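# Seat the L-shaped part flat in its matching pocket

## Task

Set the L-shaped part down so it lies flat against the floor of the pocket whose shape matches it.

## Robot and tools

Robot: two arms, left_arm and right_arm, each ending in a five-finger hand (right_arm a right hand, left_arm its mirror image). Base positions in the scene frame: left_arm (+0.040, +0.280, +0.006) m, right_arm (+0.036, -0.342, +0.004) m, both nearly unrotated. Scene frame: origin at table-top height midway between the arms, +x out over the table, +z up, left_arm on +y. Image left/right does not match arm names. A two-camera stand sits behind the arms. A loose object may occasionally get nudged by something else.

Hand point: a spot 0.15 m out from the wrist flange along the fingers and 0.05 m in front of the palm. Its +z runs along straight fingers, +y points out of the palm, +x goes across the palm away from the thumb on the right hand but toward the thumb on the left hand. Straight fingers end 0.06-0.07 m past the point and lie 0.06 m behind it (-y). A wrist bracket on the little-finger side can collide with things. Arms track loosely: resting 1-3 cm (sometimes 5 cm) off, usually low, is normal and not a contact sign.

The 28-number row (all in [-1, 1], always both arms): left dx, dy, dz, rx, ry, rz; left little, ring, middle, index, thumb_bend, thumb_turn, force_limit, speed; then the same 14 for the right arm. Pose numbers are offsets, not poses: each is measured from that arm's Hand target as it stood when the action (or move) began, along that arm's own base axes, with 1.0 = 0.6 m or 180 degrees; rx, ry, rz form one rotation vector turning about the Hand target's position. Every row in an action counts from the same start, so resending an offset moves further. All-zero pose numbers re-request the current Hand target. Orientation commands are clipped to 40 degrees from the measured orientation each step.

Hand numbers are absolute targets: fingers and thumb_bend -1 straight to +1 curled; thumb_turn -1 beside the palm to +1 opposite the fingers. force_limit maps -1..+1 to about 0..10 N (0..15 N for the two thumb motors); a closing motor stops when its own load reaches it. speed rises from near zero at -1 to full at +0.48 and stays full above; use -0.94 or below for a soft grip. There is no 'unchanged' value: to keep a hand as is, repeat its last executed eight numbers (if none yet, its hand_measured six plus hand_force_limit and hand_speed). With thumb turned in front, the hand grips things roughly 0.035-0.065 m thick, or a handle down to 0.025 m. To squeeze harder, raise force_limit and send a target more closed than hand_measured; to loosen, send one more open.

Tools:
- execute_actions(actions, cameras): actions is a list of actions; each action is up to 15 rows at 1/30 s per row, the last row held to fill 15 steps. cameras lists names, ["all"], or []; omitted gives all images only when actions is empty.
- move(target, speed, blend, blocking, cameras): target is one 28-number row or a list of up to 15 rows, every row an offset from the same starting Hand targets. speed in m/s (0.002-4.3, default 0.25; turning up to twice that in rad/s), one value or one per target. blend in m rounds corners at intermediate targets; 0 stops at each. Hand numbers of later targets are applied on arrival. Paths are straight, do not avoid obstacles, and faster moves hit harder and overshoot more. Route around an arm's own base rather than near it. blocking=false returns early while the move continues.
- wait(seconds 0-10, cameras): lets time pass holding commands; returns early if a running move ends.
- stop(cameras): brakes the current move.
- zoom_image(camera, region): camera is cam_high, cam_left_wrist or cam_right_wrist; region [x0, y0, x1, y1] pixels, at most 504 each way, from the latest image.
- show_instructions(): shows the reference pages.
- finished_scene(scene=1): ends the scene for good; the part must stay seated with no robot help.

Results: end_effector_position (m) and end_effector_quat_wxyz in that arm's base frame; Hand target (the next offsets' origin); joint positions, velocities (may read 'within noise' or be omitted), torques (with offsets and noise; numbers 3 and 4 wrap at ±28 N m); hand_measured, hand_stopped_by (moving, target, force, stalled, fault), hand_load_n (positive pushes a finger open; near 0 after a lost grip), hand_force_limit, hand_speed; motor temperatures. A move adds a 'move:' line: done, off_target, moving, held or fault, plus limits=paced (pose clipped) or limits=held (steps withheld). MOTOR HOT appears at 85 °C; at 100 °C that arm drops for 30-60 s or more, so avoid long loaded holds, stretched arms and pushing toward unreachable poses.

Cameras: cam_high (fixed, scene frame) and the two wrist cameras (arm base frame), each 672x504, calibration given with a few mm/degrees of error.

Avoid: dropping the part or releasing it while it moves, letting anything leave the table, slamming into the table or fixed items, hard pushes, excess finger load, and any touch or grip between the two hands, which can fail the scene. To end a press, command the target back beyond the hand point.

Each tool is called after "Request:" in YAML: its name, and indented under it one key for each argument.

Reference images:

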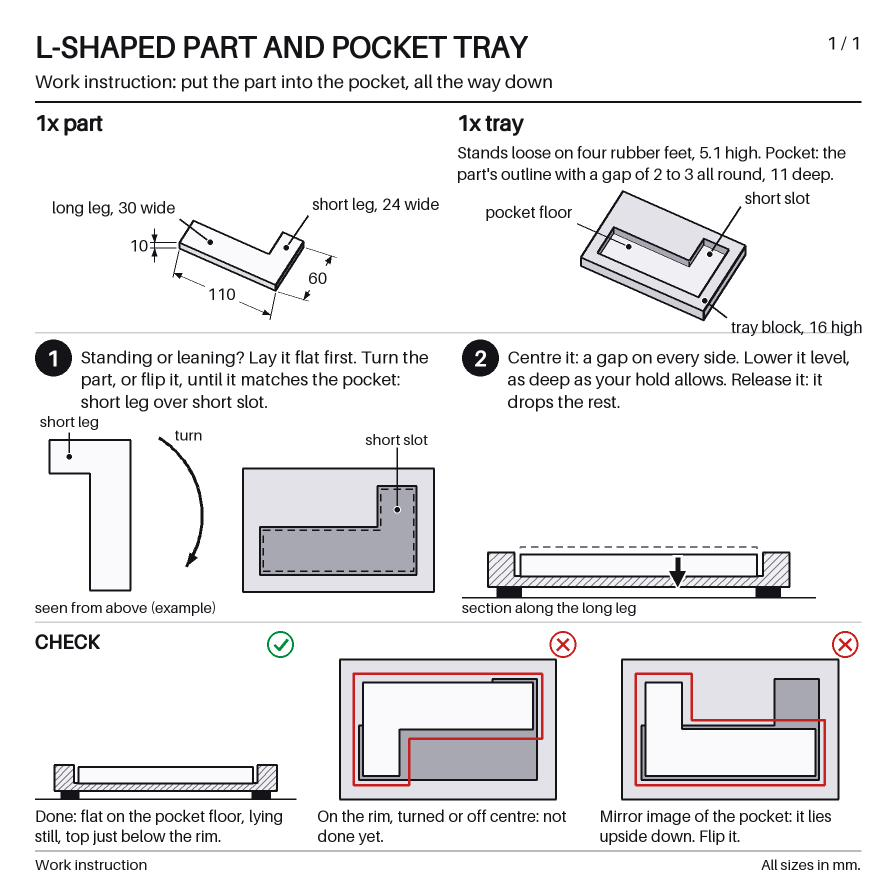

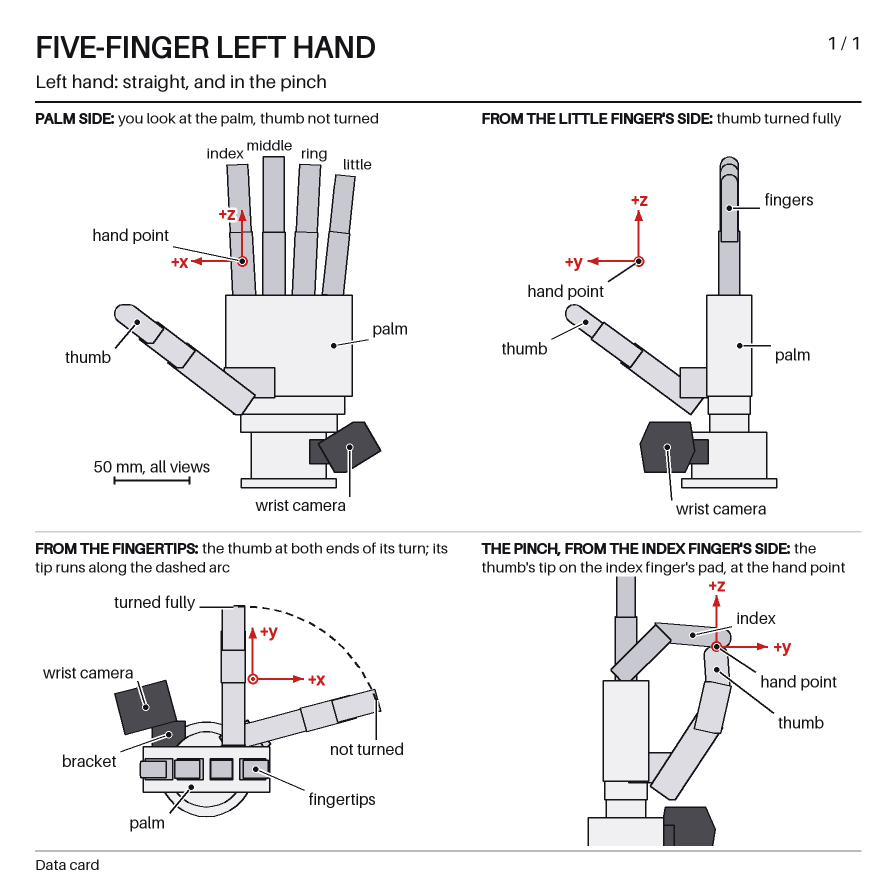

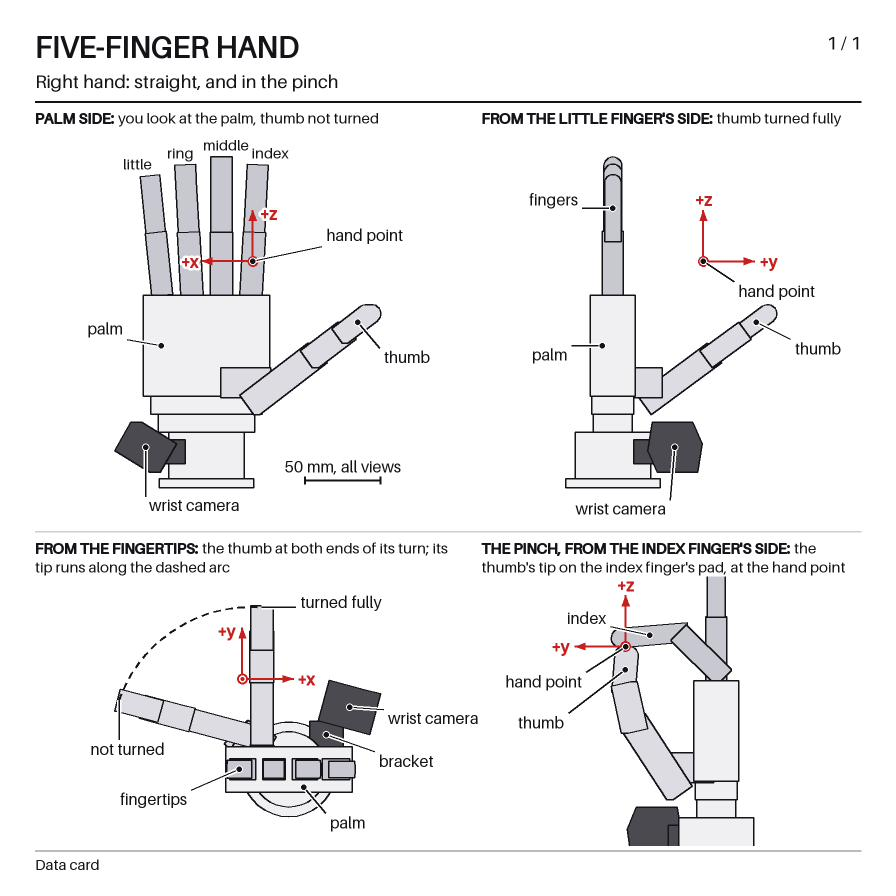

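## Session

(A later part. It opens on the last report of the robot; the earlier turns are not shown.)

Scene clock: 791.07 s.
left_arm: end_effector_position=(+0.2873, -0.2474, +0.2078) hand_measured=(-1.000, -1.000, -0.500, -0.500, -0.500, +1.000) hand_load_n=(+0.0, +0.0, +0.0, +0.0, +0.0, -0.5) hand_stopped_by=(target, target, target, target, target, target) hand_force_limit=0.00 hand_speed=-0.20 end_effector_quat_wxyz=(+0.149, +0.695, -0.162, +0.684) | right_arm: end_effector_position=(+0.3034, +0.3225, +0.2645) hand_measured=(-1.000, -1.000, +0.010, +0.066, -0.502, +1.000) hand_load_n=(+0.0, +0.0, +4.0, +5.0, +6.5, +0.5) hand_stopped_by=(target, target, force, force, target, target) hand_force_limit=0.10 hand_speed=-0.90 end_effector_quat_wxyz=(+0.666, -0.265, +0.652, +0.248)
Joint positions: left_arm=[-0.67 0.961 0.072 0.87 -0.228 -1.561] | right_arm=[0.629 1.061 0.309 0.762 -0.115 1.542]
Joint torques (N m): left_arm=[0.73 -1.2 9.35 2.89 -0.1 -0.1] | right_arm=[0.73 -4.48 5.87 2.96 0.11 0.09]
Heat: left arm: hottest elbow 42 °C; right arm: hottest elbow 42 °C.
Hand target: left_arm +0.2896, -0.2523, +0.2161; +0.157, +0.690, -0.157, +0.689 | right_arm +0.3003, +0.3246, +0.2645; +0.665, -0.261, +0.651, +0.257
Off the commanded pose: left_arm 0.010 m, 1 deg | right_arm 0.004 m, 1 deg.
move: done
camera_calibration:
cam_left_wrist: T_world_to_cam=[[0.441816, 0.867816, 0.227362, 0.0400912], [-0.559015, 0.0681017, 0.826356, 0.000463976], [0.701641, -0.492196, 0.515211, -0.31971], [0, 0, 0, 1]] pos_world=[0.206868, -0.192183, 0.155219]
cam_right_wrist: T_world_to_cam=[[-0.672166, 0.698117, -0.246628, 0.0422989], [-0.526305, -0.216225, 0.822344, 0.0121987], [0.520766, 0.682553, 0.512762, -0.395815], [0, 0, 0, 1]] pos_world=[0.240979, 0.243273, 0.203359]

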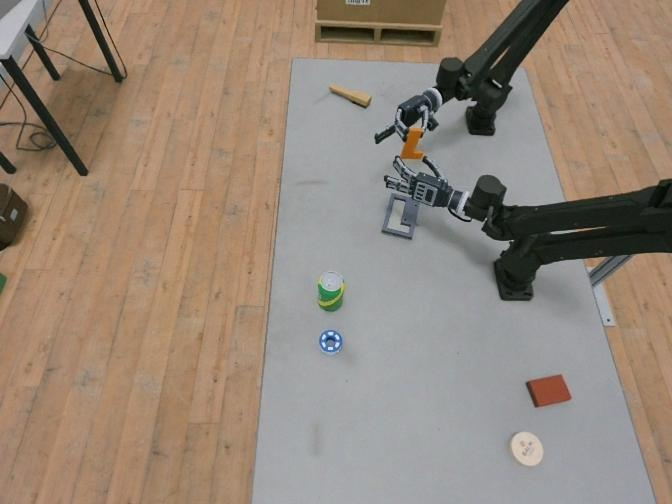

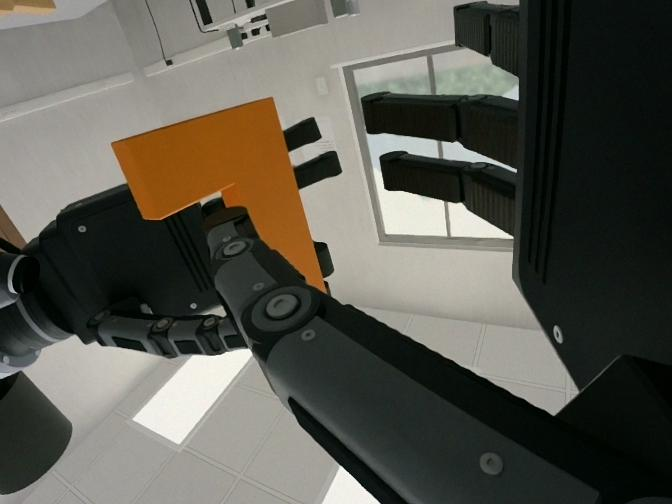

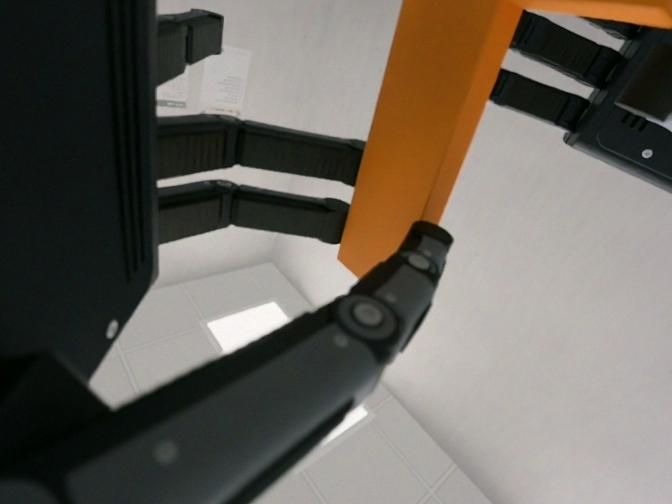

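Request:
move:
  target: [0.0107,0.0055,0.0165,0,0,0,-1,-1,-0.5,-0.5,-0.5,1,0,-0.2,0,0,0,0,0,0,-1,-1,0.4,0.4,-0.5,1,0.1,-0.9]
  speed: 0.08
  cameras: ["cam_left_wrist"]

Request:
zoom_image:
  camera: "cam_left_wrist"
  region: [60, 60, 460, 380]

Scene clock: 815.63 s.
left_arm: end_effector_position=(+0.2867, -0.2460, +0.2042) hand_measured=(-1.000, -1.000, -0.500, -0.500, -0.500, +1.000) hand_load_n=(-0.5, +0.0, +0.0, +0.0, +0.0, +0.0) hand_stopped_by=(target, target, target, target, target, target) hand_force_limit=0.00 hand_speed=-0.20 end_effector_quat_wxyz=(+0.150, +0.701, -0.169, +0.676) | right_arm: end_effector_position=(+0.3034, +0.3225, +0.2645) hand_measured=(-1.000, -1.000, +0.010, +0.066, -0.502, +1.000) hand_load_n=(+0.0, +0.0, +4.0, +5.5, +7.0, +0.5) hand_stopped_by=(target, target, force, force, target, target) hand_force_limit=0.10 hand_speed=-0.90 end_effector_quat_wxyz=(+0.666, -0.265, +0.652, +0.248)
Joint positions: left_arm=[-0.651 0.932 0.072 0.819 -0.196 -1.561] | right_arm=[0.629 1.061 0.309 0.762 -0.115 1.542]
Joint torques (N m): left_arm=[1.96 -3.08 11.29 1.89 0.03 -0.09] | right_arm=[0.91 -4.72 5.91 3 0.1 0.1]
Heat: left arm: hottest elbow 43 °C; right arm: hottest elbow 42 °C.
Hand target: left_arm +0.2960, -0.2490, +0.2260; +0.157, +0.690, -0.157, +0.689 | right_arm +0.3003, +0.3246, +0.2645; +0.665, -0.261, +0.651, +0.257
Off the commanded pose: left_arm 0.024 m, 3 deg | right_arm 0.004 m, 1 deg.
move: off_target (left_arm)
camera_calibration:
cam_left_wrist: T_world_to_cam=[[0.456651, 0.859347, 0.230201, 0.0330383], [-0.543627, 0.0647108, 0.836829, -0.00433561], [0.70423, -0.507282, 0.496714, -0.317391], [0, 0, 0, 1]] pos_world=[0.206072, -0.189118, 0.153675]
Images, in order (width x height): cam_left_wrist 672x504.

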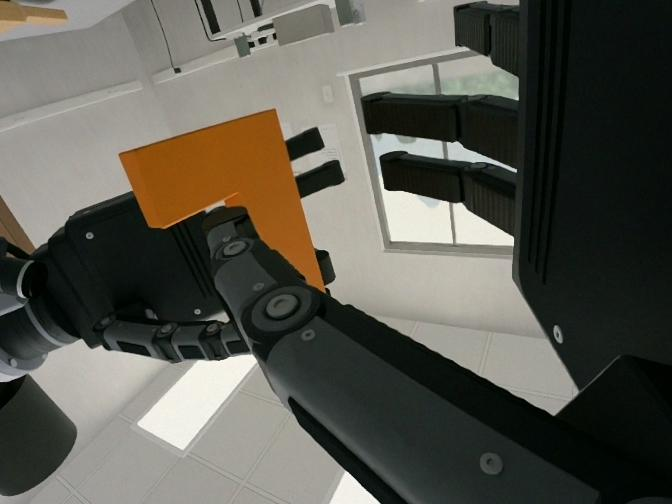

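Scaled by 1.260 from the camera's 672x504 image, which has a finer 960x720 frame.

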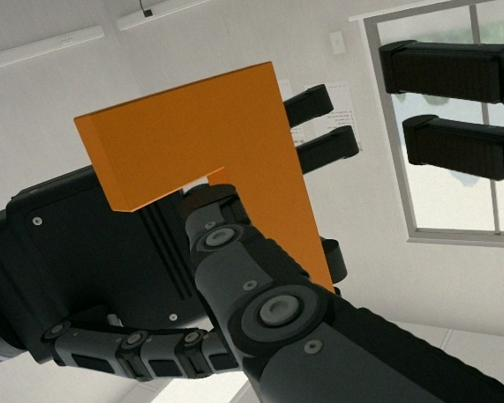

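Request:
move:
  target:
    - [0,0.05,0.1,0,0,0,-1,-1,-0.5,-0.5,-0.5,1,0,-0.2,0,0,0,0,0,0,-1,-1,0.4,0.4,-0.5,1,0.1,-0.9]
    - [0,0,0,0,0,0,-1,-1,-0.5,-0.5,-0.5,1,0,-0.2,0,0,0,0,0,0,-1,-1,0.4,0.4,-0.5,1,0.1,-0.9]
  speed: 0.12
  cameras: ["cam_left_wrist"]

Request:
zoom_image:
  camera: "cam_left_wrist"
  region: [60, 60, 460, 380]

Scene clock: 823.57 s.
left_arm: end_effector_position=(+0.2992, -0.2483, +0.2321) hand_measured=(-1.000, -1.000, -0.500, -0.500, -0.500, +1.000) hand_load_n=(+0.0, +0.0, +0.0, +0.0, +0.0, -0.5) hand_stopped_by=(target, target, target, target, target, target) hand_force_limit=0.00 hand_speed=-0.20 end_effector_quat_wxyz=(+0.153, +0.687, -0.157, +0.693) | right_arm: end_effector_position=(+0.3034, +0.3225, +0.2645) hand_measured=(-1.000, -1.000, +0.010, +0.066, -0.502, +1.000) hand_load_n=(+0.0, +0.0, +3.5, +5.0, +6.5, +0.5) hand_stopped_by=(target, target, force, force, target, target) hand_force_limit=0.10 hand_speed=-0.90 end_effector_quat_wxyz=(+0.666, -0.265, +0.652, +0.248)
Joint positions: left_arm=[-0.634 0.909 0.121 0.796 -0.192 -1.561] | right_arm=[0.629 1.061 0.309 0.762 -0.115 1.542]
Joint torques (N m): left_arm=[0.67 -1.49 7.73 2.97 -0.1 -0.09] | right_arm=[0.73 -4.42 5.9 3.03 0.1 0.09]
Heat: left arm: hottest elbow 44 °C; right arm: hottest elbow 42 °C.
Hand target: left_arm +0.2960, -0.2489, +0.2260; +0.157, +0.690, -0.157, +0.689 | right_arm +0.3003, +0.3246, +0.2645; +0.665, -0.261, +0.651, +0.257
Off the commanded pose: left_arm 0.007 m, 1 deg | right_arm 0.004 m, 1 deg.
move: done
camera_calibration:
cam_left_wrist: T_world_to_cam=[[0.436755, 0.871759, 0.221994, 0.0338045], [-0.576177, 0.0815741, 0.813244, -0.00135379], [0.690844, -0.483097, 0.537915, -0.340718], [0, 0, 0, 1]] pos_world=[0.219838, -0.193959, 0.176874]
Images, in order (width x height): cam_left_wrist 672x504.

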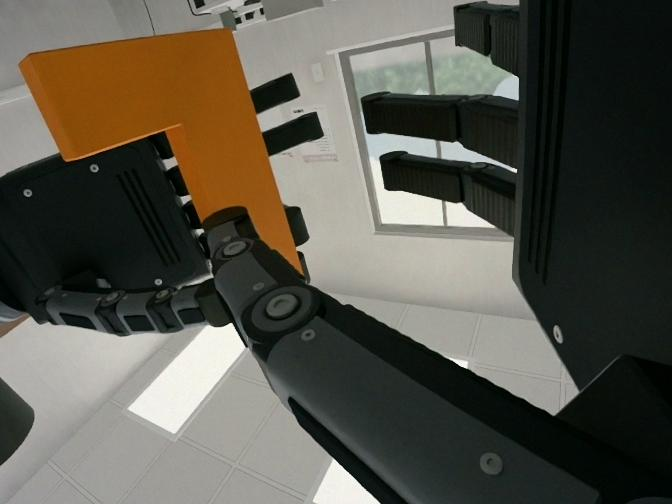

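Scaled by 1.260 from the camera's 672x504 image, which has a finer 960x720 frame.

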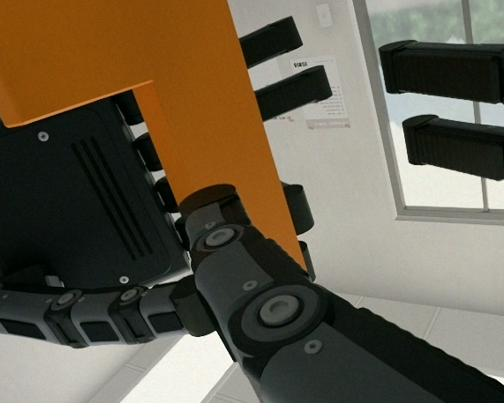

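Request:
move:
  target: [-0.006,-0.002,-0.0167,0,0,0,-1,-1,-0.5,-0.5,-0.5,1,0,-0.2,0,0,0,0,0,0,-1,-1,0.4,0.4,-0.5,1,0.1,-0.9]
  speed: 0.06
  cameras: ["cam_left_wrist", "cam_high"]

Request:
zoom_image:
  camera: "cam_high"
  region: [370, 80, 470, 200]

Scene clock: 835.87 s.
left_arm: end_effector_position=(+0.2959, -0.2495, +0.2216) hand_measured=(-1.000, -1.000, -0.500, -0.500, -0.500, +1.000) hand_load_n=(+0.0, +0.0, +0.0, +0.0, +0.0, -0.5) hand_stopped_by=(target, target, target, target, target, target) hand_force_limit=0.00 hand_speed=-0.20 end_effector_quat_wxyz=(+0.152, +0.687, -0.157, +0.693) | right_arm: end_effector_position=(+0.3034, +0.3225, +0.2645) hand_measured=(-1.000, -1.000, +0.010, +0.066, -0.502, +1.000) hand_load_n=(+0.0, +0.0, +4.0, +5.0, +7.0, +0.5) hand_stopped_by=(target, target, force, force, target, target) hand_force_limit=0.10 hand_speed=-0.90 end_effector_quat_wxyz=(+0.666, -0.265, +0.652, +0.248)
Joint positions: left_arm=[-0.651 0.967 0.1 0.873 -0.209 -1.561] | right_arm=[0.629 1.061 0.309 0.762 -0.115 1.542]
Joint torques (N m): left_arm=[0.67 -1.61 7.2 2.85 -0.1 -0.09] | right_arm=[0.79 -4.54 5.91 2.96 0.11 0.1]
Heat: left arm: hottest elbow 43 °C; right arm: hottest elbow 42 °C.
Hand target: left_arm +0.2923, -0.2501, +0.2159; +0.157, +0.690, -0.157, +0.689 | right_arm +0.3003, +0.3246, +0.2645; +0.665, -0.261, +0.651, +0.257
Off the commanded pose: left_arm 0.007 m, 1 deg | right_arm 0.004 m, 1 deg.
move: done
camera_calibration:
cam_left_wrist: T_world_to_cam=[[0.436571, 0.87186, 0.22196, 0.0387093], [-0.575892, 0.0812735, 0.813476, 0.00508524], [0.691197, -0.482965, 0.537579, -0.333349], [0, 0, 0, 1]] pos_world=[0.21644, -0.195158, 0.166473]
Images, in order (width x height): cam_high 672x504, cam_left_wrist 672x504.

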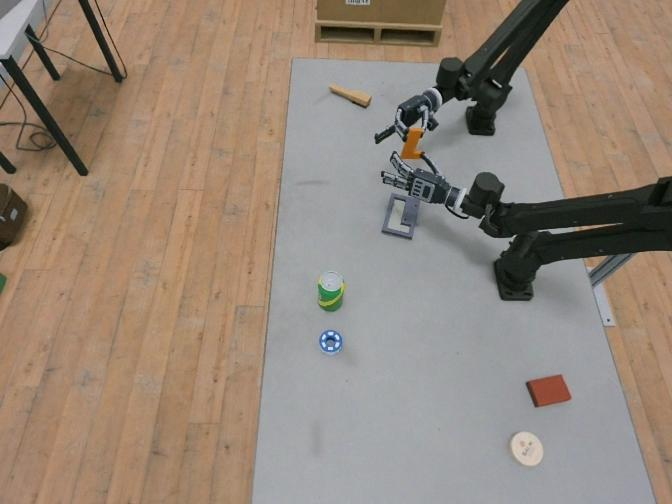

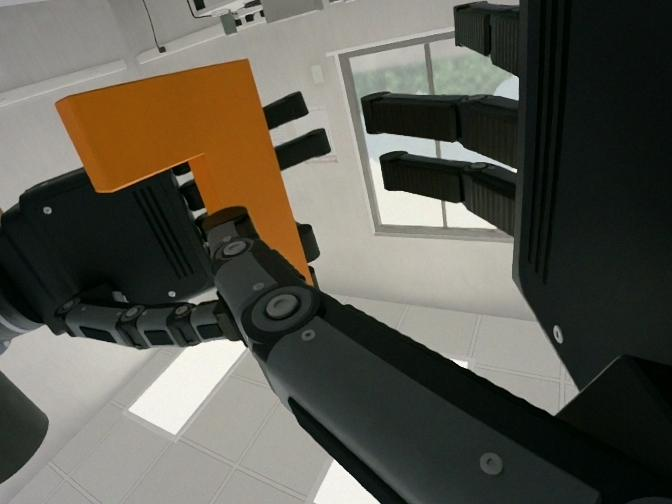

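Scaled by 4.200 from the camera's 672x504 image, which has a finer 960x720 frame.

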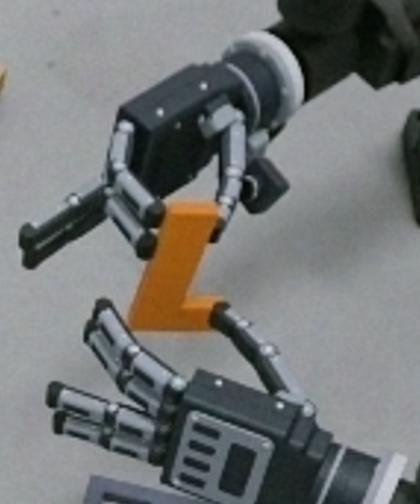

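Request:
move:
  target: [0.003,-0.0235,0.004,0,0,0,-1,-1,-0.5,-0.5,-0.5,1,0,-0.2,0,0,0,0,0,0,-1,-1,0.4,0.4,-0.5,1,0.1,-0.9]
  speed: 0.05
  cameras: ["cam_left_wrist"]

Request:
zoom_image:
  camera: "cam_left_wrist"
  region: [60, 60, 460, 380]

Scene clock: 845.73 s.
left_arm: end_effector_position=(+0.2923, -0.2590, +0.2106) hand_measured=(-1.000, -1.000, -0.500, -0.500, -0.500, +1.000) hand_load_n=(-0.5, +0.0, +0.0, +0.0, +0.0, +0.0) hand_stopped_by=(target, target, target, target, target, target) hand_force_limit=0.00 hand_speed=-0.20 end_effector_quat_wxyz=(+0.148, +0.695, -0.161, +0.685) | right_arm: end_effector_position=(+0.3034, +0.3225, +0.2645) hand_measured=(-1.000, -1.000, +0.010, +0.066, -0.502, +1.000) hand_load_n=(+0.0, +0.0, +4.0, +5.0, +7.0, +0.5) hand_stopped_by=(target, target, force, force, target, target) hand_force_limit=0.10 hand_speed=-0.90 end_effector_quat_wxyz=(+0.666, -0.265, +0.652, +0.248)
Joint positions: left_arm=[-0.703 1.011 0.1 0.891 -0.261 -1.561] | right_arm=[0.629 1.061 0.309 0.762 -0.115 1.542]
Joint torques (N m): left_arm=[0.62 -1.9 9.14 2.85 -0.11 -0.1] | right_arm=[0.67 -4.6 5.91 2.97 0.11 0.09]
Heat: left arm: hottest elbow 43 °C; right arm: hottest elbow 42 °C.
Hand target: left_arm +0.2942, -0.2642, +0.2182; +0.157, +0.690, -0.157, +0.689 | right_arm +0.3003, +0.3246, +0.2645; +0.665, -0.261, +0.651, +0.257
Off the commanded pose: left_arm 0.009 m, 1 deg | right_arm 0.004 m, 1 deg.
move: done
camera_calibration:
cam_left_wrist: T_world_to_cam=[[0.440944, 0.868234, 0.227461, 0.0476742], [-0.559717, 0.0678907, 0.825898, 0.00200146], [0.70163, -0.491489, 0.515901, -0.33033], [0, 0, 0, 1]] pos_world=[0.211868, -0.203882, 0.157921]
Images, in order (width x height): cam_left_wrist 672x504.

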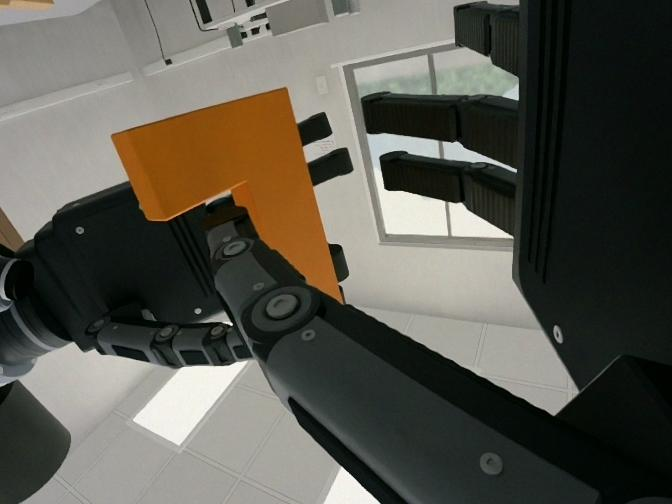

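Scaled by 1.260 from the camera's 672x504 image, which has a finer 960x720 frame.

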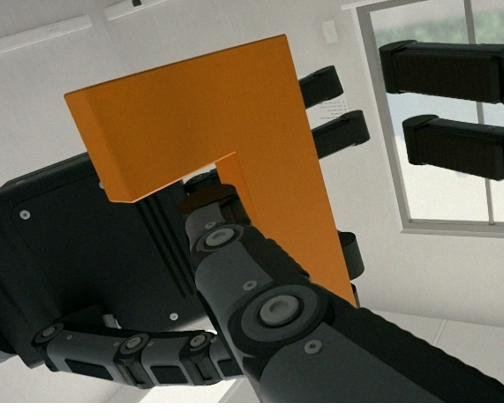

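Request:
move:
  target:
    - [-0.0103,0.0837,0.058,0,0,0,-1,-1,-0.5,-0.5,-0.5,1,0,-0.2,0,0,0,0,0,0,-1,-1,0.4,0.4,-0.5,1,0.1,-0.9]
    - [0.0025,-0.0162,-0.0027,0,0,0,-1,-1,-0.5,-0.5,-0.5,1,0,-0.2,0,0,0,0,0,0,-1,-1,0.4,0.4,-0.5,1,0.1,-0.9]
  speed: [0.12, 0.06]
  cameras: ["cam_left_wrist", "cam_right_wrist", "cam_high"]

Request:
zoom_image:
  camera: "cam_high"
  region: [370, 80, 470, 200]

Request:
zoom_image:
  camera: "cam_left_wrist"
  region: [60, 60, 460, 380]

Scene clock: 874.90 s.
left_arm: end_effector_position=(+0.2903, -0.2656, +0.2023) hand_measured=(-1.000, -1.000, -0.500, -0.500, -0.500, +1.000) hand_load_n=(+0.0, +0.0, +0.0, +0.0, +0.0, +0.0) hand_stopped_by=(target, target, target, target, target, target) hand_force_limit=0.00 hand_speed=-0.20 end_effector_quat_wxyz=(+0.147, +0.699, -0.163, +0.680) | right_arm: end_effector_position=(+0.3034, +0.3225, +0.2645) hand_measured=(-1.000, -1.000, +0.010, +0.066, -0.502, +1.000) hand_load_n=(+0.0, +0.0, +4.0, +5.0, +7.0, +0.5) hand_stopped_by=(target, target, force, force, target, target) hand_force_limit=0.10 hand_speed=-0.90 end_effector_quat_wxyz=(+0.666, -0.265, +0.652, +0.248)
Joint positions: left_arm=[-0.736 1.06 0.1 0.926 -0.293 -1.563] | right_arm=[0.629 1.061 0.309 0.762 -0.115 1.542]
Joint torques (N m): left_arm=[0.73 -2.08 10 2.85 -0.11 -0.07] | right_arm=[0.85 -4.72 5.9 2.96 0.1 0.11]
Heat: left arm: hottest elbow 44 °C; right arm: hottest elbow 42 °C.
Hand target: left_arm +0.2957, -0.2739, +0.2167; +0.157, +0.690, -0.157, +0.689 | right_arm +0.3003, +0.3246, +0.2645; +0.665, -0.261, +0.651, +0.257
Off the commanded pose: left_arm 0.017 m, 2 deg | right_arm 0.004 m, 1 deg.
move: off_target (left_arm)
camera_calibration:
cam_left_wrist: T_world_to_cam=[[0.444117, 0.866104, 0.229396, 0.0542719], [-0.550516, 0.0617859, 0.832535, 0.00261915], [0.706889, -0.49603, 0.504244, -0.32826], [0, 0, 0, 1]] pos_world=[0.209383, -0.209994, 0.150893]
cam_right_wrist: T_world_to_cam=[[-0.672166, 0.698117, -0.246628, 0.0422989], [-0.526305, -0.216225, 0.822344, 0.0121987], [0.520766, 0.682553, 0.512762, -0.395815], [0, 0, 0, 1]] pos_world=[0.240979, 0.243273, 0.203359]

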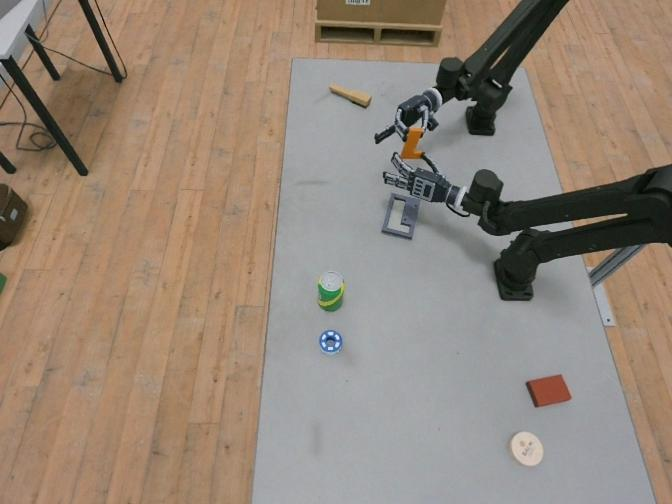

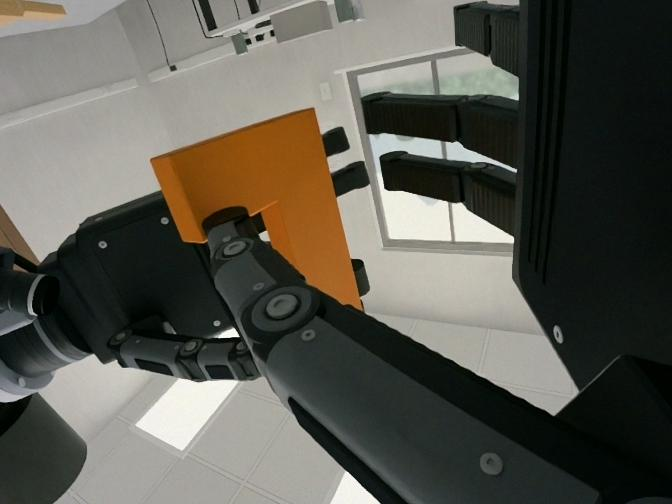

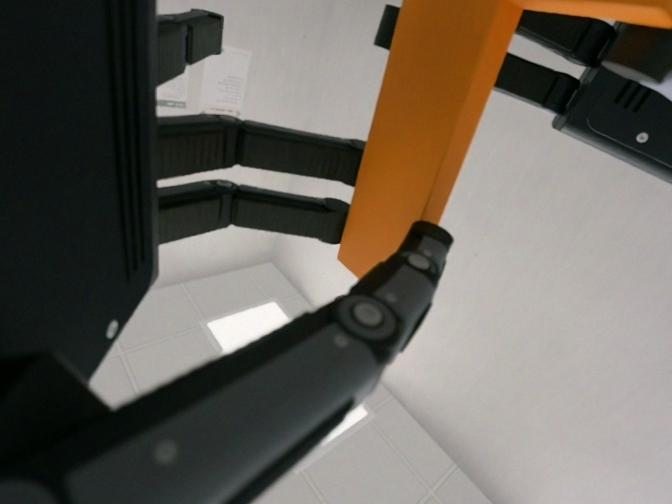

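Scaled by 4.200 from the camera's 672x504 image, which has a finer 960x720 frame.

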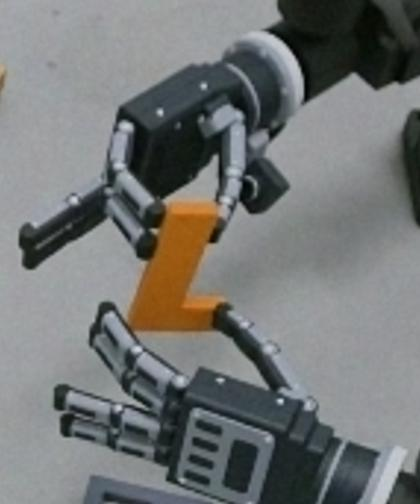

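Scaled by 1.260 from the camera's 672x504 image, which has a finer 960x720 frame.

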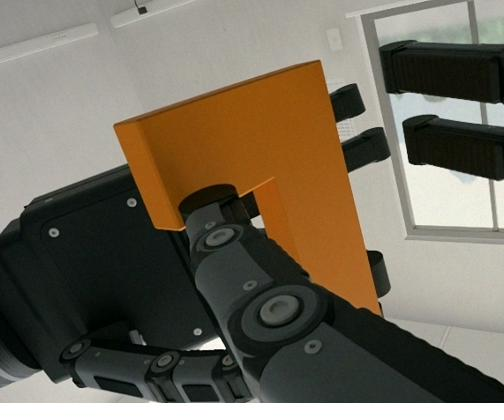

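Request:
move:
  target:
    - [-0.0106, 0.0827, 0.0, 0,0,0, -1,-1,-0.5,-0.5,-0.5,1,0,-0.2, 0,0,0,0,0,0, -1,-1,0.4,0.4,-0.5,1,0.1,-0.9]
    - [-0.0027, 0.106, 0.09, 0,0,0, -1,-1,-0.5,-0.5,-0.5,1,0,-0.2, 0,0,0,0,0,0, -1,-1,0.4,0.4,-0.5,1,0.1,-0.9]
  speed: 0.15
  blend: [0.01,0]

Scene clock: 916.77 s.
left_arm: end_effector_position=(+0.2825, -0.2071, +0.2276) hand_measured=(-1.000, -1.000, -0.500, -0.500, -0.500, +1.000) hand_load_n=(-0.5, +0.0, +0.0, +0.0, +0.0, -0.5) hand_stopped_by=(target, target, target, target, target, target) hand_force_limit=0.00 hand_speed=-0.20 end_effector_quat_wxyz=(+0.152, +0.712, -0.167, +0.665) | right_arm: end_effector_position=(+0.3034, +0.3225, +0.2645) hand_measured=(-1.000, -1.000, +0.010, +0.066, -0.502, +1.000) hand_load_n=(+0.0, +0.0, +4.0, +5.0, +6.5, +0.5) hand_stopped_by=(target, target, force, force, target, target) hand_force_limit=0.10 hand_speed=-0.90 end_effector_quat_wxyz=(+0.666, -0.265, +0.652, +0.248)
Joint positions: left_arm=[-0.463 0.537 0.086 0.381 -0.009 -1.566] | right_arm=[0.629 1.061 0.309 0.762 -0.115 1.542]
Joint torques (N m): left_arm=[1.85 -1.03 16.46 1.89 0.04 -0.04] | right_arm=[0.73 -4.72 5.85 2.96 0.11 0.09]
Heat: left arm: hottest elbow 45 °C; right arm: hottest elbow 42 °C.
Hand target: left_arm +0.2941, -0.2104, +0.2706; +0.157, +0.690, -0.157, +0.689 | right_arm +0.3003, +0.3246, +0.2645; +0.665, -0.261, +0.651, +0.257
Off the commanded pose: left_arm 0.045 m, 4 deg | right_arm 0.004 m, 1 deg.
move: off_target (left_arm)

Request:
move:
  target: [0.15,0,0,0,0,0, -1,-1,-0.5,-0.5,-0.5,1,0,-0.2, 0.15,0,0,0,0,0, -1,-1,0.4,0.4,-0.5,1,0.1,-0.9]
  speed: 0.12
  cameras: ["cam_high","cam_left_wrist"]

Scene clock: 933.77 s.
left_arm: end_effector_position=(+0.3669, -0.2067, +0.2404) hand_measured=(-1.000, -1.000, -0.500, -0.500, -0.500, +1.000) hand_load_n=(+0.0, +0.0, +0.0, +0.0, +0.0, +0.0) hand_stopped_by=(target, target, target, target, target, target) hand_force_limit=0.00 hand_speed=-0.20 end_effector_quat_wxyz=(+0.155, +0.710, -0.161, +0.668) | right_arm: end_effector_position=(+0.3763, +0.3217, +0.2426) hand_measured=(-1.000, -1.000, +0.010, +0.066, -0.502, +1.000) hand_load_n=(+0.0, +0.0, +4.0, +5.5, +6.5, +0.5) hand_stopped_by=(target, target, force, force, target, target) hand_force_limit=0.10 hand_speed=-0.90 end_effector_quat_wxyz=(+0.648, -0.271, +0.666, +0.251)
Joint positions: left_arm=[-0.299 0.996 0.249 0.686 0.153 -1.566] | right_arm=[0.481 1.313 0.442 0.836 -0.274 1.544]
Joint torques (N m): left_arm=[1.67 -2.67 14.01 2.88 0.05 -0.03] | right_arm=[-0.85 -7.53 8.66 2.85 -0.2 0.07]
Heat: left arm: hottest elbow 46 °C; right arm: hottest elbow 42 °C.
Hand target: left_arm +0.3840, -0.2104, +0.2706; +0.157, +0.690, -0.157, +0.689 | right_arm +0.3903, +0.3245, +0.2645; +0.665, -0.261, +0.651, +0.257
Off the commanded pose: left_arm 0.035 m, 3 deg | right_arm 0.026 m, 3 deg.
move: off_target (left_arm, right_arm)
camera_calibration:
cam_left_wrist: T_world_to_cam=[[0.458895, 0.863842, 0.20783, -0.0402217], [-0.520598, 0.0718694, 0.850772, -0.00388292], [0.719995, -0.49861, 0.482695, -0.372476], [0, 0, 0, 1]] pos_world=[0.284617, -0.150696, 0.191455]
Images, in order (width x height): cam_high 672x504, cam_left_wrist 672x504.

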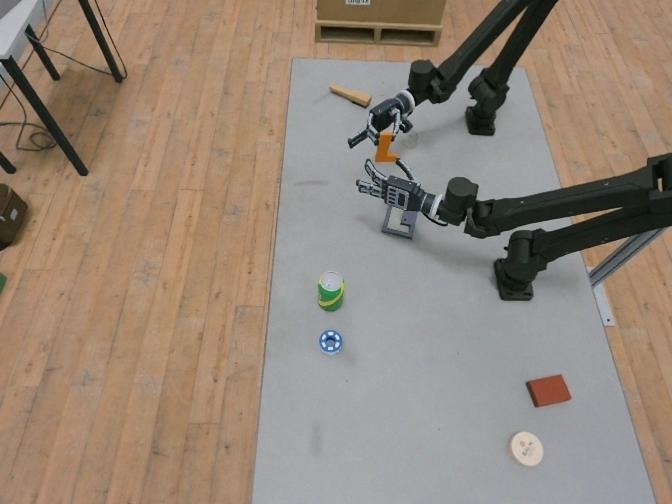

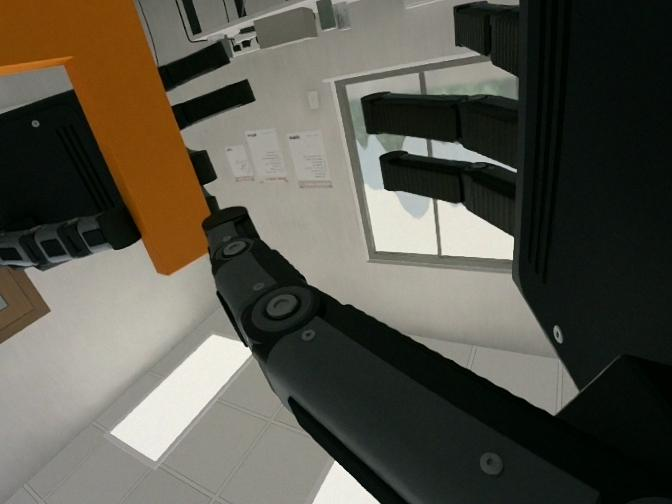

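Request:
zoom_image:
  camera: "cam_left_wrist"
  region: [0, 0, 400, 300]

Request:
zoom_image:
  camera: "cam_high"
  region: [320, 80, 460, 250]

Scaled by 1.260 from the camera's 672x504 image, which has a finer 960x720 frame.

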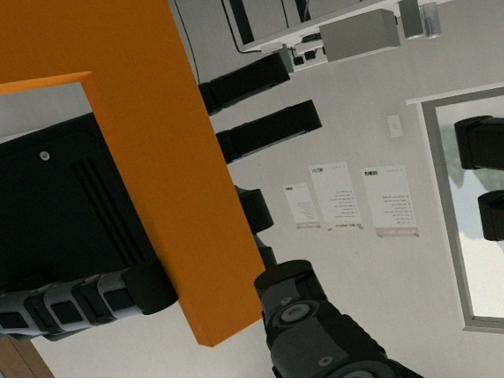

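Scaled by 2.965 from the camera's 672x504 image, which has a finer 960x720 frame.

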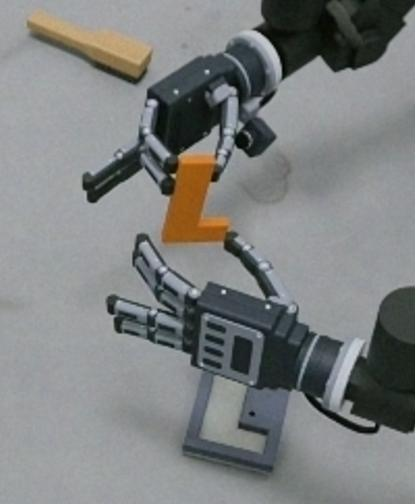

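Request:
zoom_image:
  camera: "cam_left_wrist"
  region: [40, 20, 240, 170]

Request:
zoom_image:
  camera: "cam_left_wrist"
  region: [100, 150, 300, 300]

Scaled by 2.520 from the camera's 672x504 image, which has a finer 960x720 frame.

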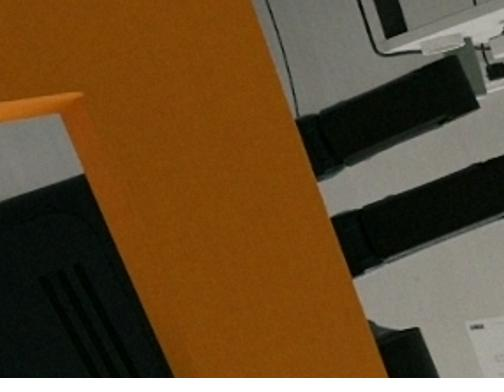

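Scaled by 2.520 from the camera's 672x504 image, which has a finer 960x720 frame.

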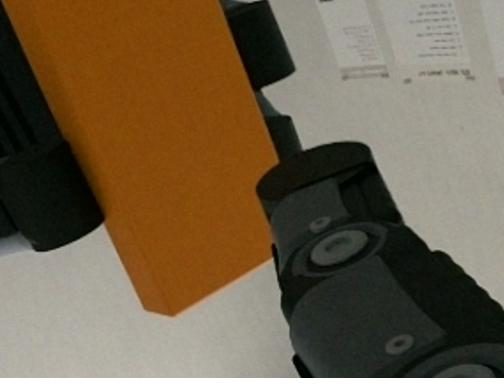

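Request:
move:
  target: [-0.0137,-0.0662,-0.0743,-0.005,-0.0167,0, -1,-1,-0.5,-0.5,-0.5,1,0,-0.2, 0,0,0,0,0,0, -1,-1,0.4,0.4,-0.5,1,0.1,-0.9]
  speed: 0.12
  cameras: ["cam_high","cam_left_wrist"]

Scene clock: 1007.90 s.
left_arm: end_effector_position=(+0.3736, -0.2454, +0.2233) hand_measured=(-1.000, -1.000, -0.500, -0.500, -0.500, +1.000) hand_load_n=(+0.0, +0.0, +0.5, +0.0, +0.0, +0.0) hand_stopped_by=(target, target, target, target, target, target) hand_force_limit=0.00 hand_speed=-0.20 end_effector_quat_wxyz=(+0.156, +0.675, -0.154, +0.704) | right_arm: end_effector_position=(+0.3763, +0.3217, +0.2424) hand_measured=(-1.000, -1.000, +0.010, +0.066, -0.502, +1.000) hand_load_n=(+0.0, +0.0, +4.0, +5.5, +6.5, +0.5) hand_stopped_by=(target, target, force, force, target, target) hand_force_limit=0.10 hand_speed=-0.90 end_effector_quat_wxyz=(+0.648, -0.271, +0.666, +0.251)
Joint positions: left_arm=[-0.447 1.3 0.249 1.091 -0.004 -1.566] | right_arm=[0.481 1.313 0.442 0.836 -0.274 1.544]
Joint torques (N m): left_arm=[0.73 -4.31 7.8 3 -0.1 0.05] | right_arm=[-0.62 -7.24 8.64 2.97 -0.21 0.11]
Motor temperatures (°C): left_arm=[34 25 50 29 30 24] | right_arm=[31 31 48 30 25 28]
Heat: left arm: hottest elbow 50 °C; right arm: hottest elbow 48 °C.
Hand target: left_arm +0.3759, -0.2501, +0.2263; +0.158, +0.670, -0.156, +0.708 | right_arm +0.3903, +0.3245, +0.2644; +0.665, -0.261, +0.651, +0.257
Off the commanded pose: left_arm 0.006 m, 1 deg | right_arm 0.026 m, 3 deg.
move: off_target (right_arm)
camera_calibration:
cam_left_wrist: T_world_to_cam=[[0.430768, 0.87541, 0.219308, 0.00447348], [-0.599455, 0.0959033, 0.794642, 0.0647243], [0.674605, -0.473771, 0.566081, -0.38396], [0, 0, 0, 1]] pos_world=[0.295894, -0.192033, 0.164939]
Images, in order (width x height): cam_high 672x504, cam_left_wrist 672x504.

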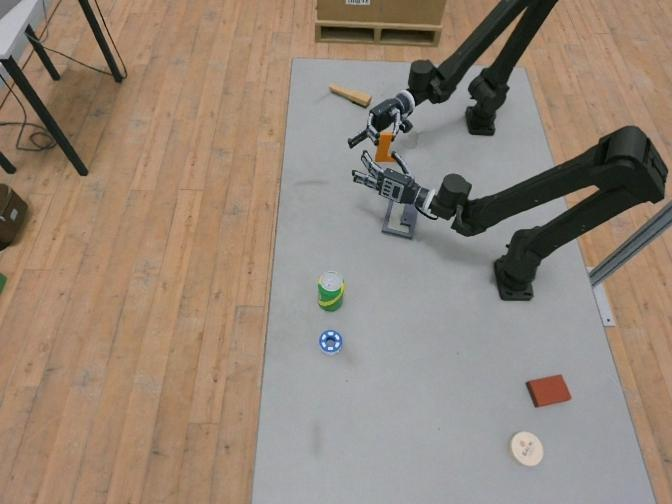

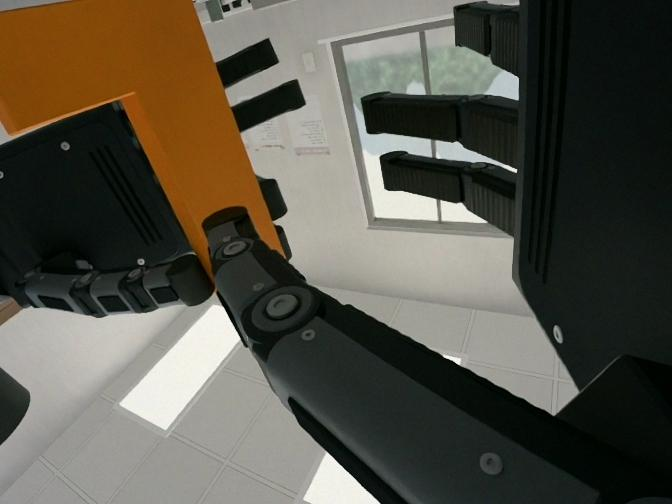

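Request:
zoom_image:
  camera: "cam_left_wrist"
  region: [100, 60, 300, 210]

Request:
zoom_image:
  camera: "cam_left_wrist"
  region: [130, 170, 330, 320]

Scaled by 2.520 from the camera's 672x504 image, which has a finer 960x720 frame.

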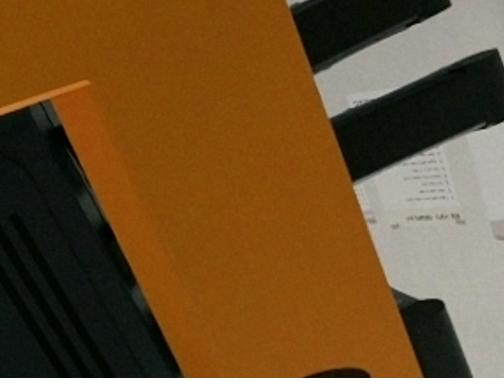

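Scaled by 2.520 from the camera's 672x504 image, which has a finer 960x720 frame.

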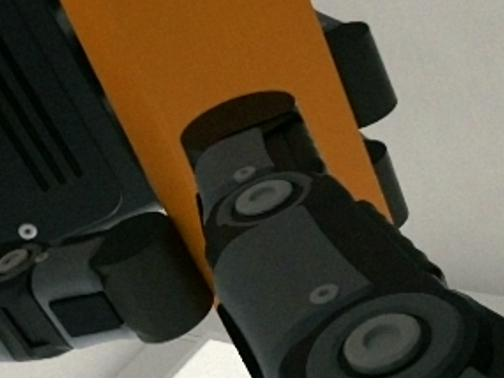

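Request:
move:
  target: [-0.0112,-0.0218,-0.0367,0.002,0.0139,0, -1,-1,-0.28,-0.28,-0.5,1,0,-0.2, 0,0,0,0,0,0, -1,-1,0.4,0.4,-0.5,1,0.1,-0.9]
  speed: 0.1
  cameras: ["cam_high","cam_left_wrist"]

Scene clock: 1127.83 s.
left_arm: end_effector_position=(+0.3702, -0.2604, +0.2063) hand_measured=(-1.000, -1.000, -0.280, -0.280, -0.500, +1.000) hand_load_n=(+0.0, +0.0, +0.0, +0.0, +0.0, +0.0) hand_stopped_by=(target, target, target, target, target, target) hand_force_limit=0.00 hand_speed=-0.20 end_effector_quat_wxyz=(+0.154, +0.686, -0.156, +0.694) | right_arm: end_effector_position=(+0.3763, +0.3217, +0.2424) hand_measured=(-1.000, -1.000, +0.010, +0.066, -0.502, +1.000) hand_load_n=(+0.0, -0.5, +4.0, +5.0, +7.0, +0.5) hand_stopped_by=(target, target, force, force, target, target) hand_force_limit=0.10 hand_speed=-0.90 end_effector_quat_wxyz=(+0.648, -0.271, +0.666, +0.251)
Joint positions: left_arm=[-0.506 1.359 0.249 1.121 -0.065 -1.566] | right_arm=[0.481 1.313 0.442 0.836 -0.274 1.544]
Joint torques (N m): left_arm=[0.79 -4.6 6.24 2.99 -0.09 -0.08] | right_arm=[-0.85 -7.3 8.65 2.93 -0.21 0.11]
Motor temperatures (°C): left_arm=[34 26 43 29 30 24] | right_arm=[31 31 50 30 25 28]
Heat: left arm: hottest elbow 43 °C; right arm: hottest elbow 50 °C.
Hand target: left_arm +0.3692, -0.2632, +0.2042; +0.159, +0.686, -0.155, +0.693 | right_arm +0.3903, +0.3245, +0.2644; +0.665, -0.261, +0.651, +0.257
Off the commanded pose: left_arm 0.004 m, 1 deg | right_arm 0.026 m, 3 deg.
move: off_target (right_arm)
camera_calibration:
cam_left_wrist: T_world_to_cam=[[0.436314, 0.872933, 0.218214, 0.0203096], [-0.577938, 0.0860024, 0.811536, 0.0636027], [0.68965, -0.480199, 0.542025, -0.381408], [0, 0, 0, 1]] pos_world=[0.290935, -0.206351, 0.150685]
Images, in order (width x height): cam_high 672x504, cam_left_wrist 672x504.

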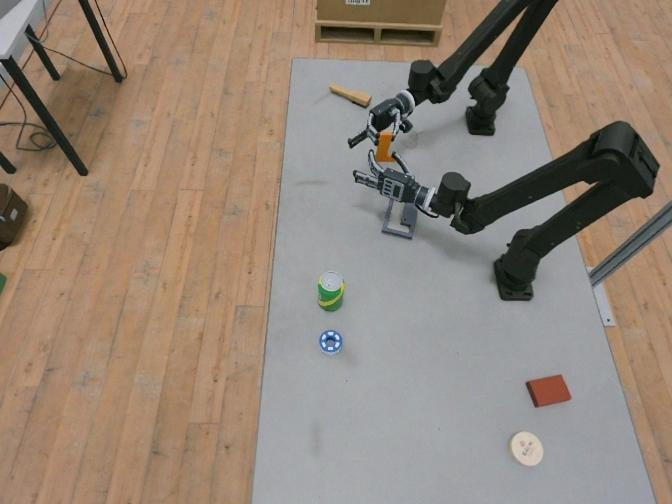

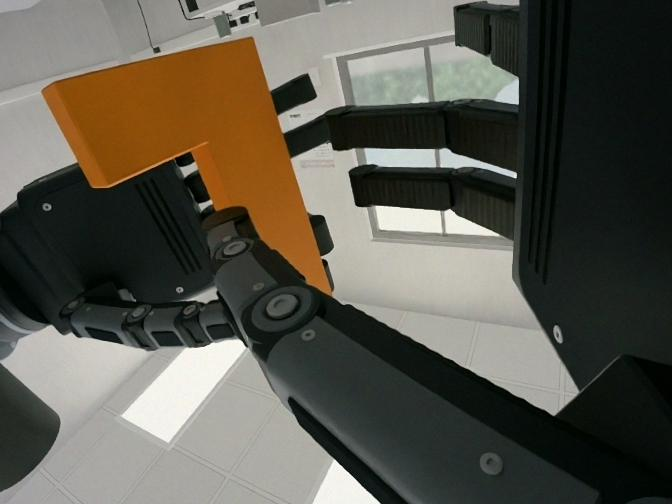

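Request:
zoom_image:
  camera: "cam_left_wrist"
  region: [30, 20, 230, 220]

Request:
zoom_image:
  camera: "cam_left_wrist"
  region: [170, 20, 390, 320]

Scaled by 2.520 from the camera's 672x504 image, which has a finer 960x720 frame.

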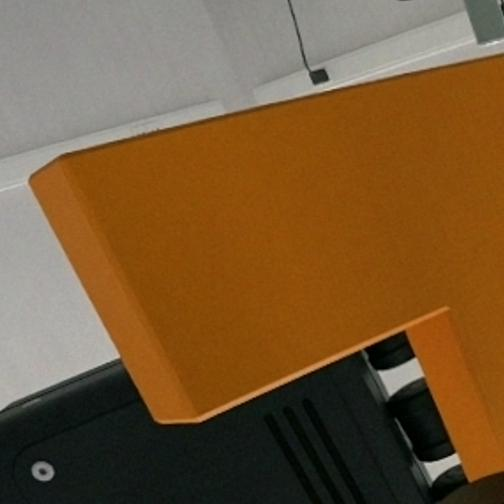

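Scaled by 1.680 from the camera's 672x504 image, which has a finer 960x720 frame.

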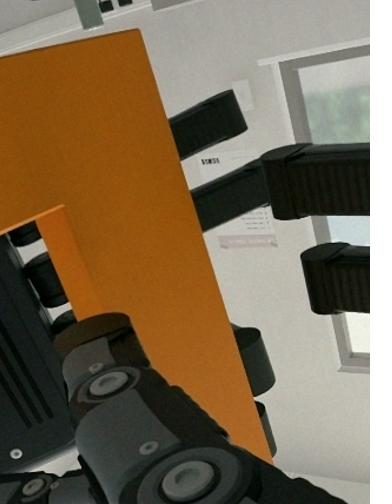

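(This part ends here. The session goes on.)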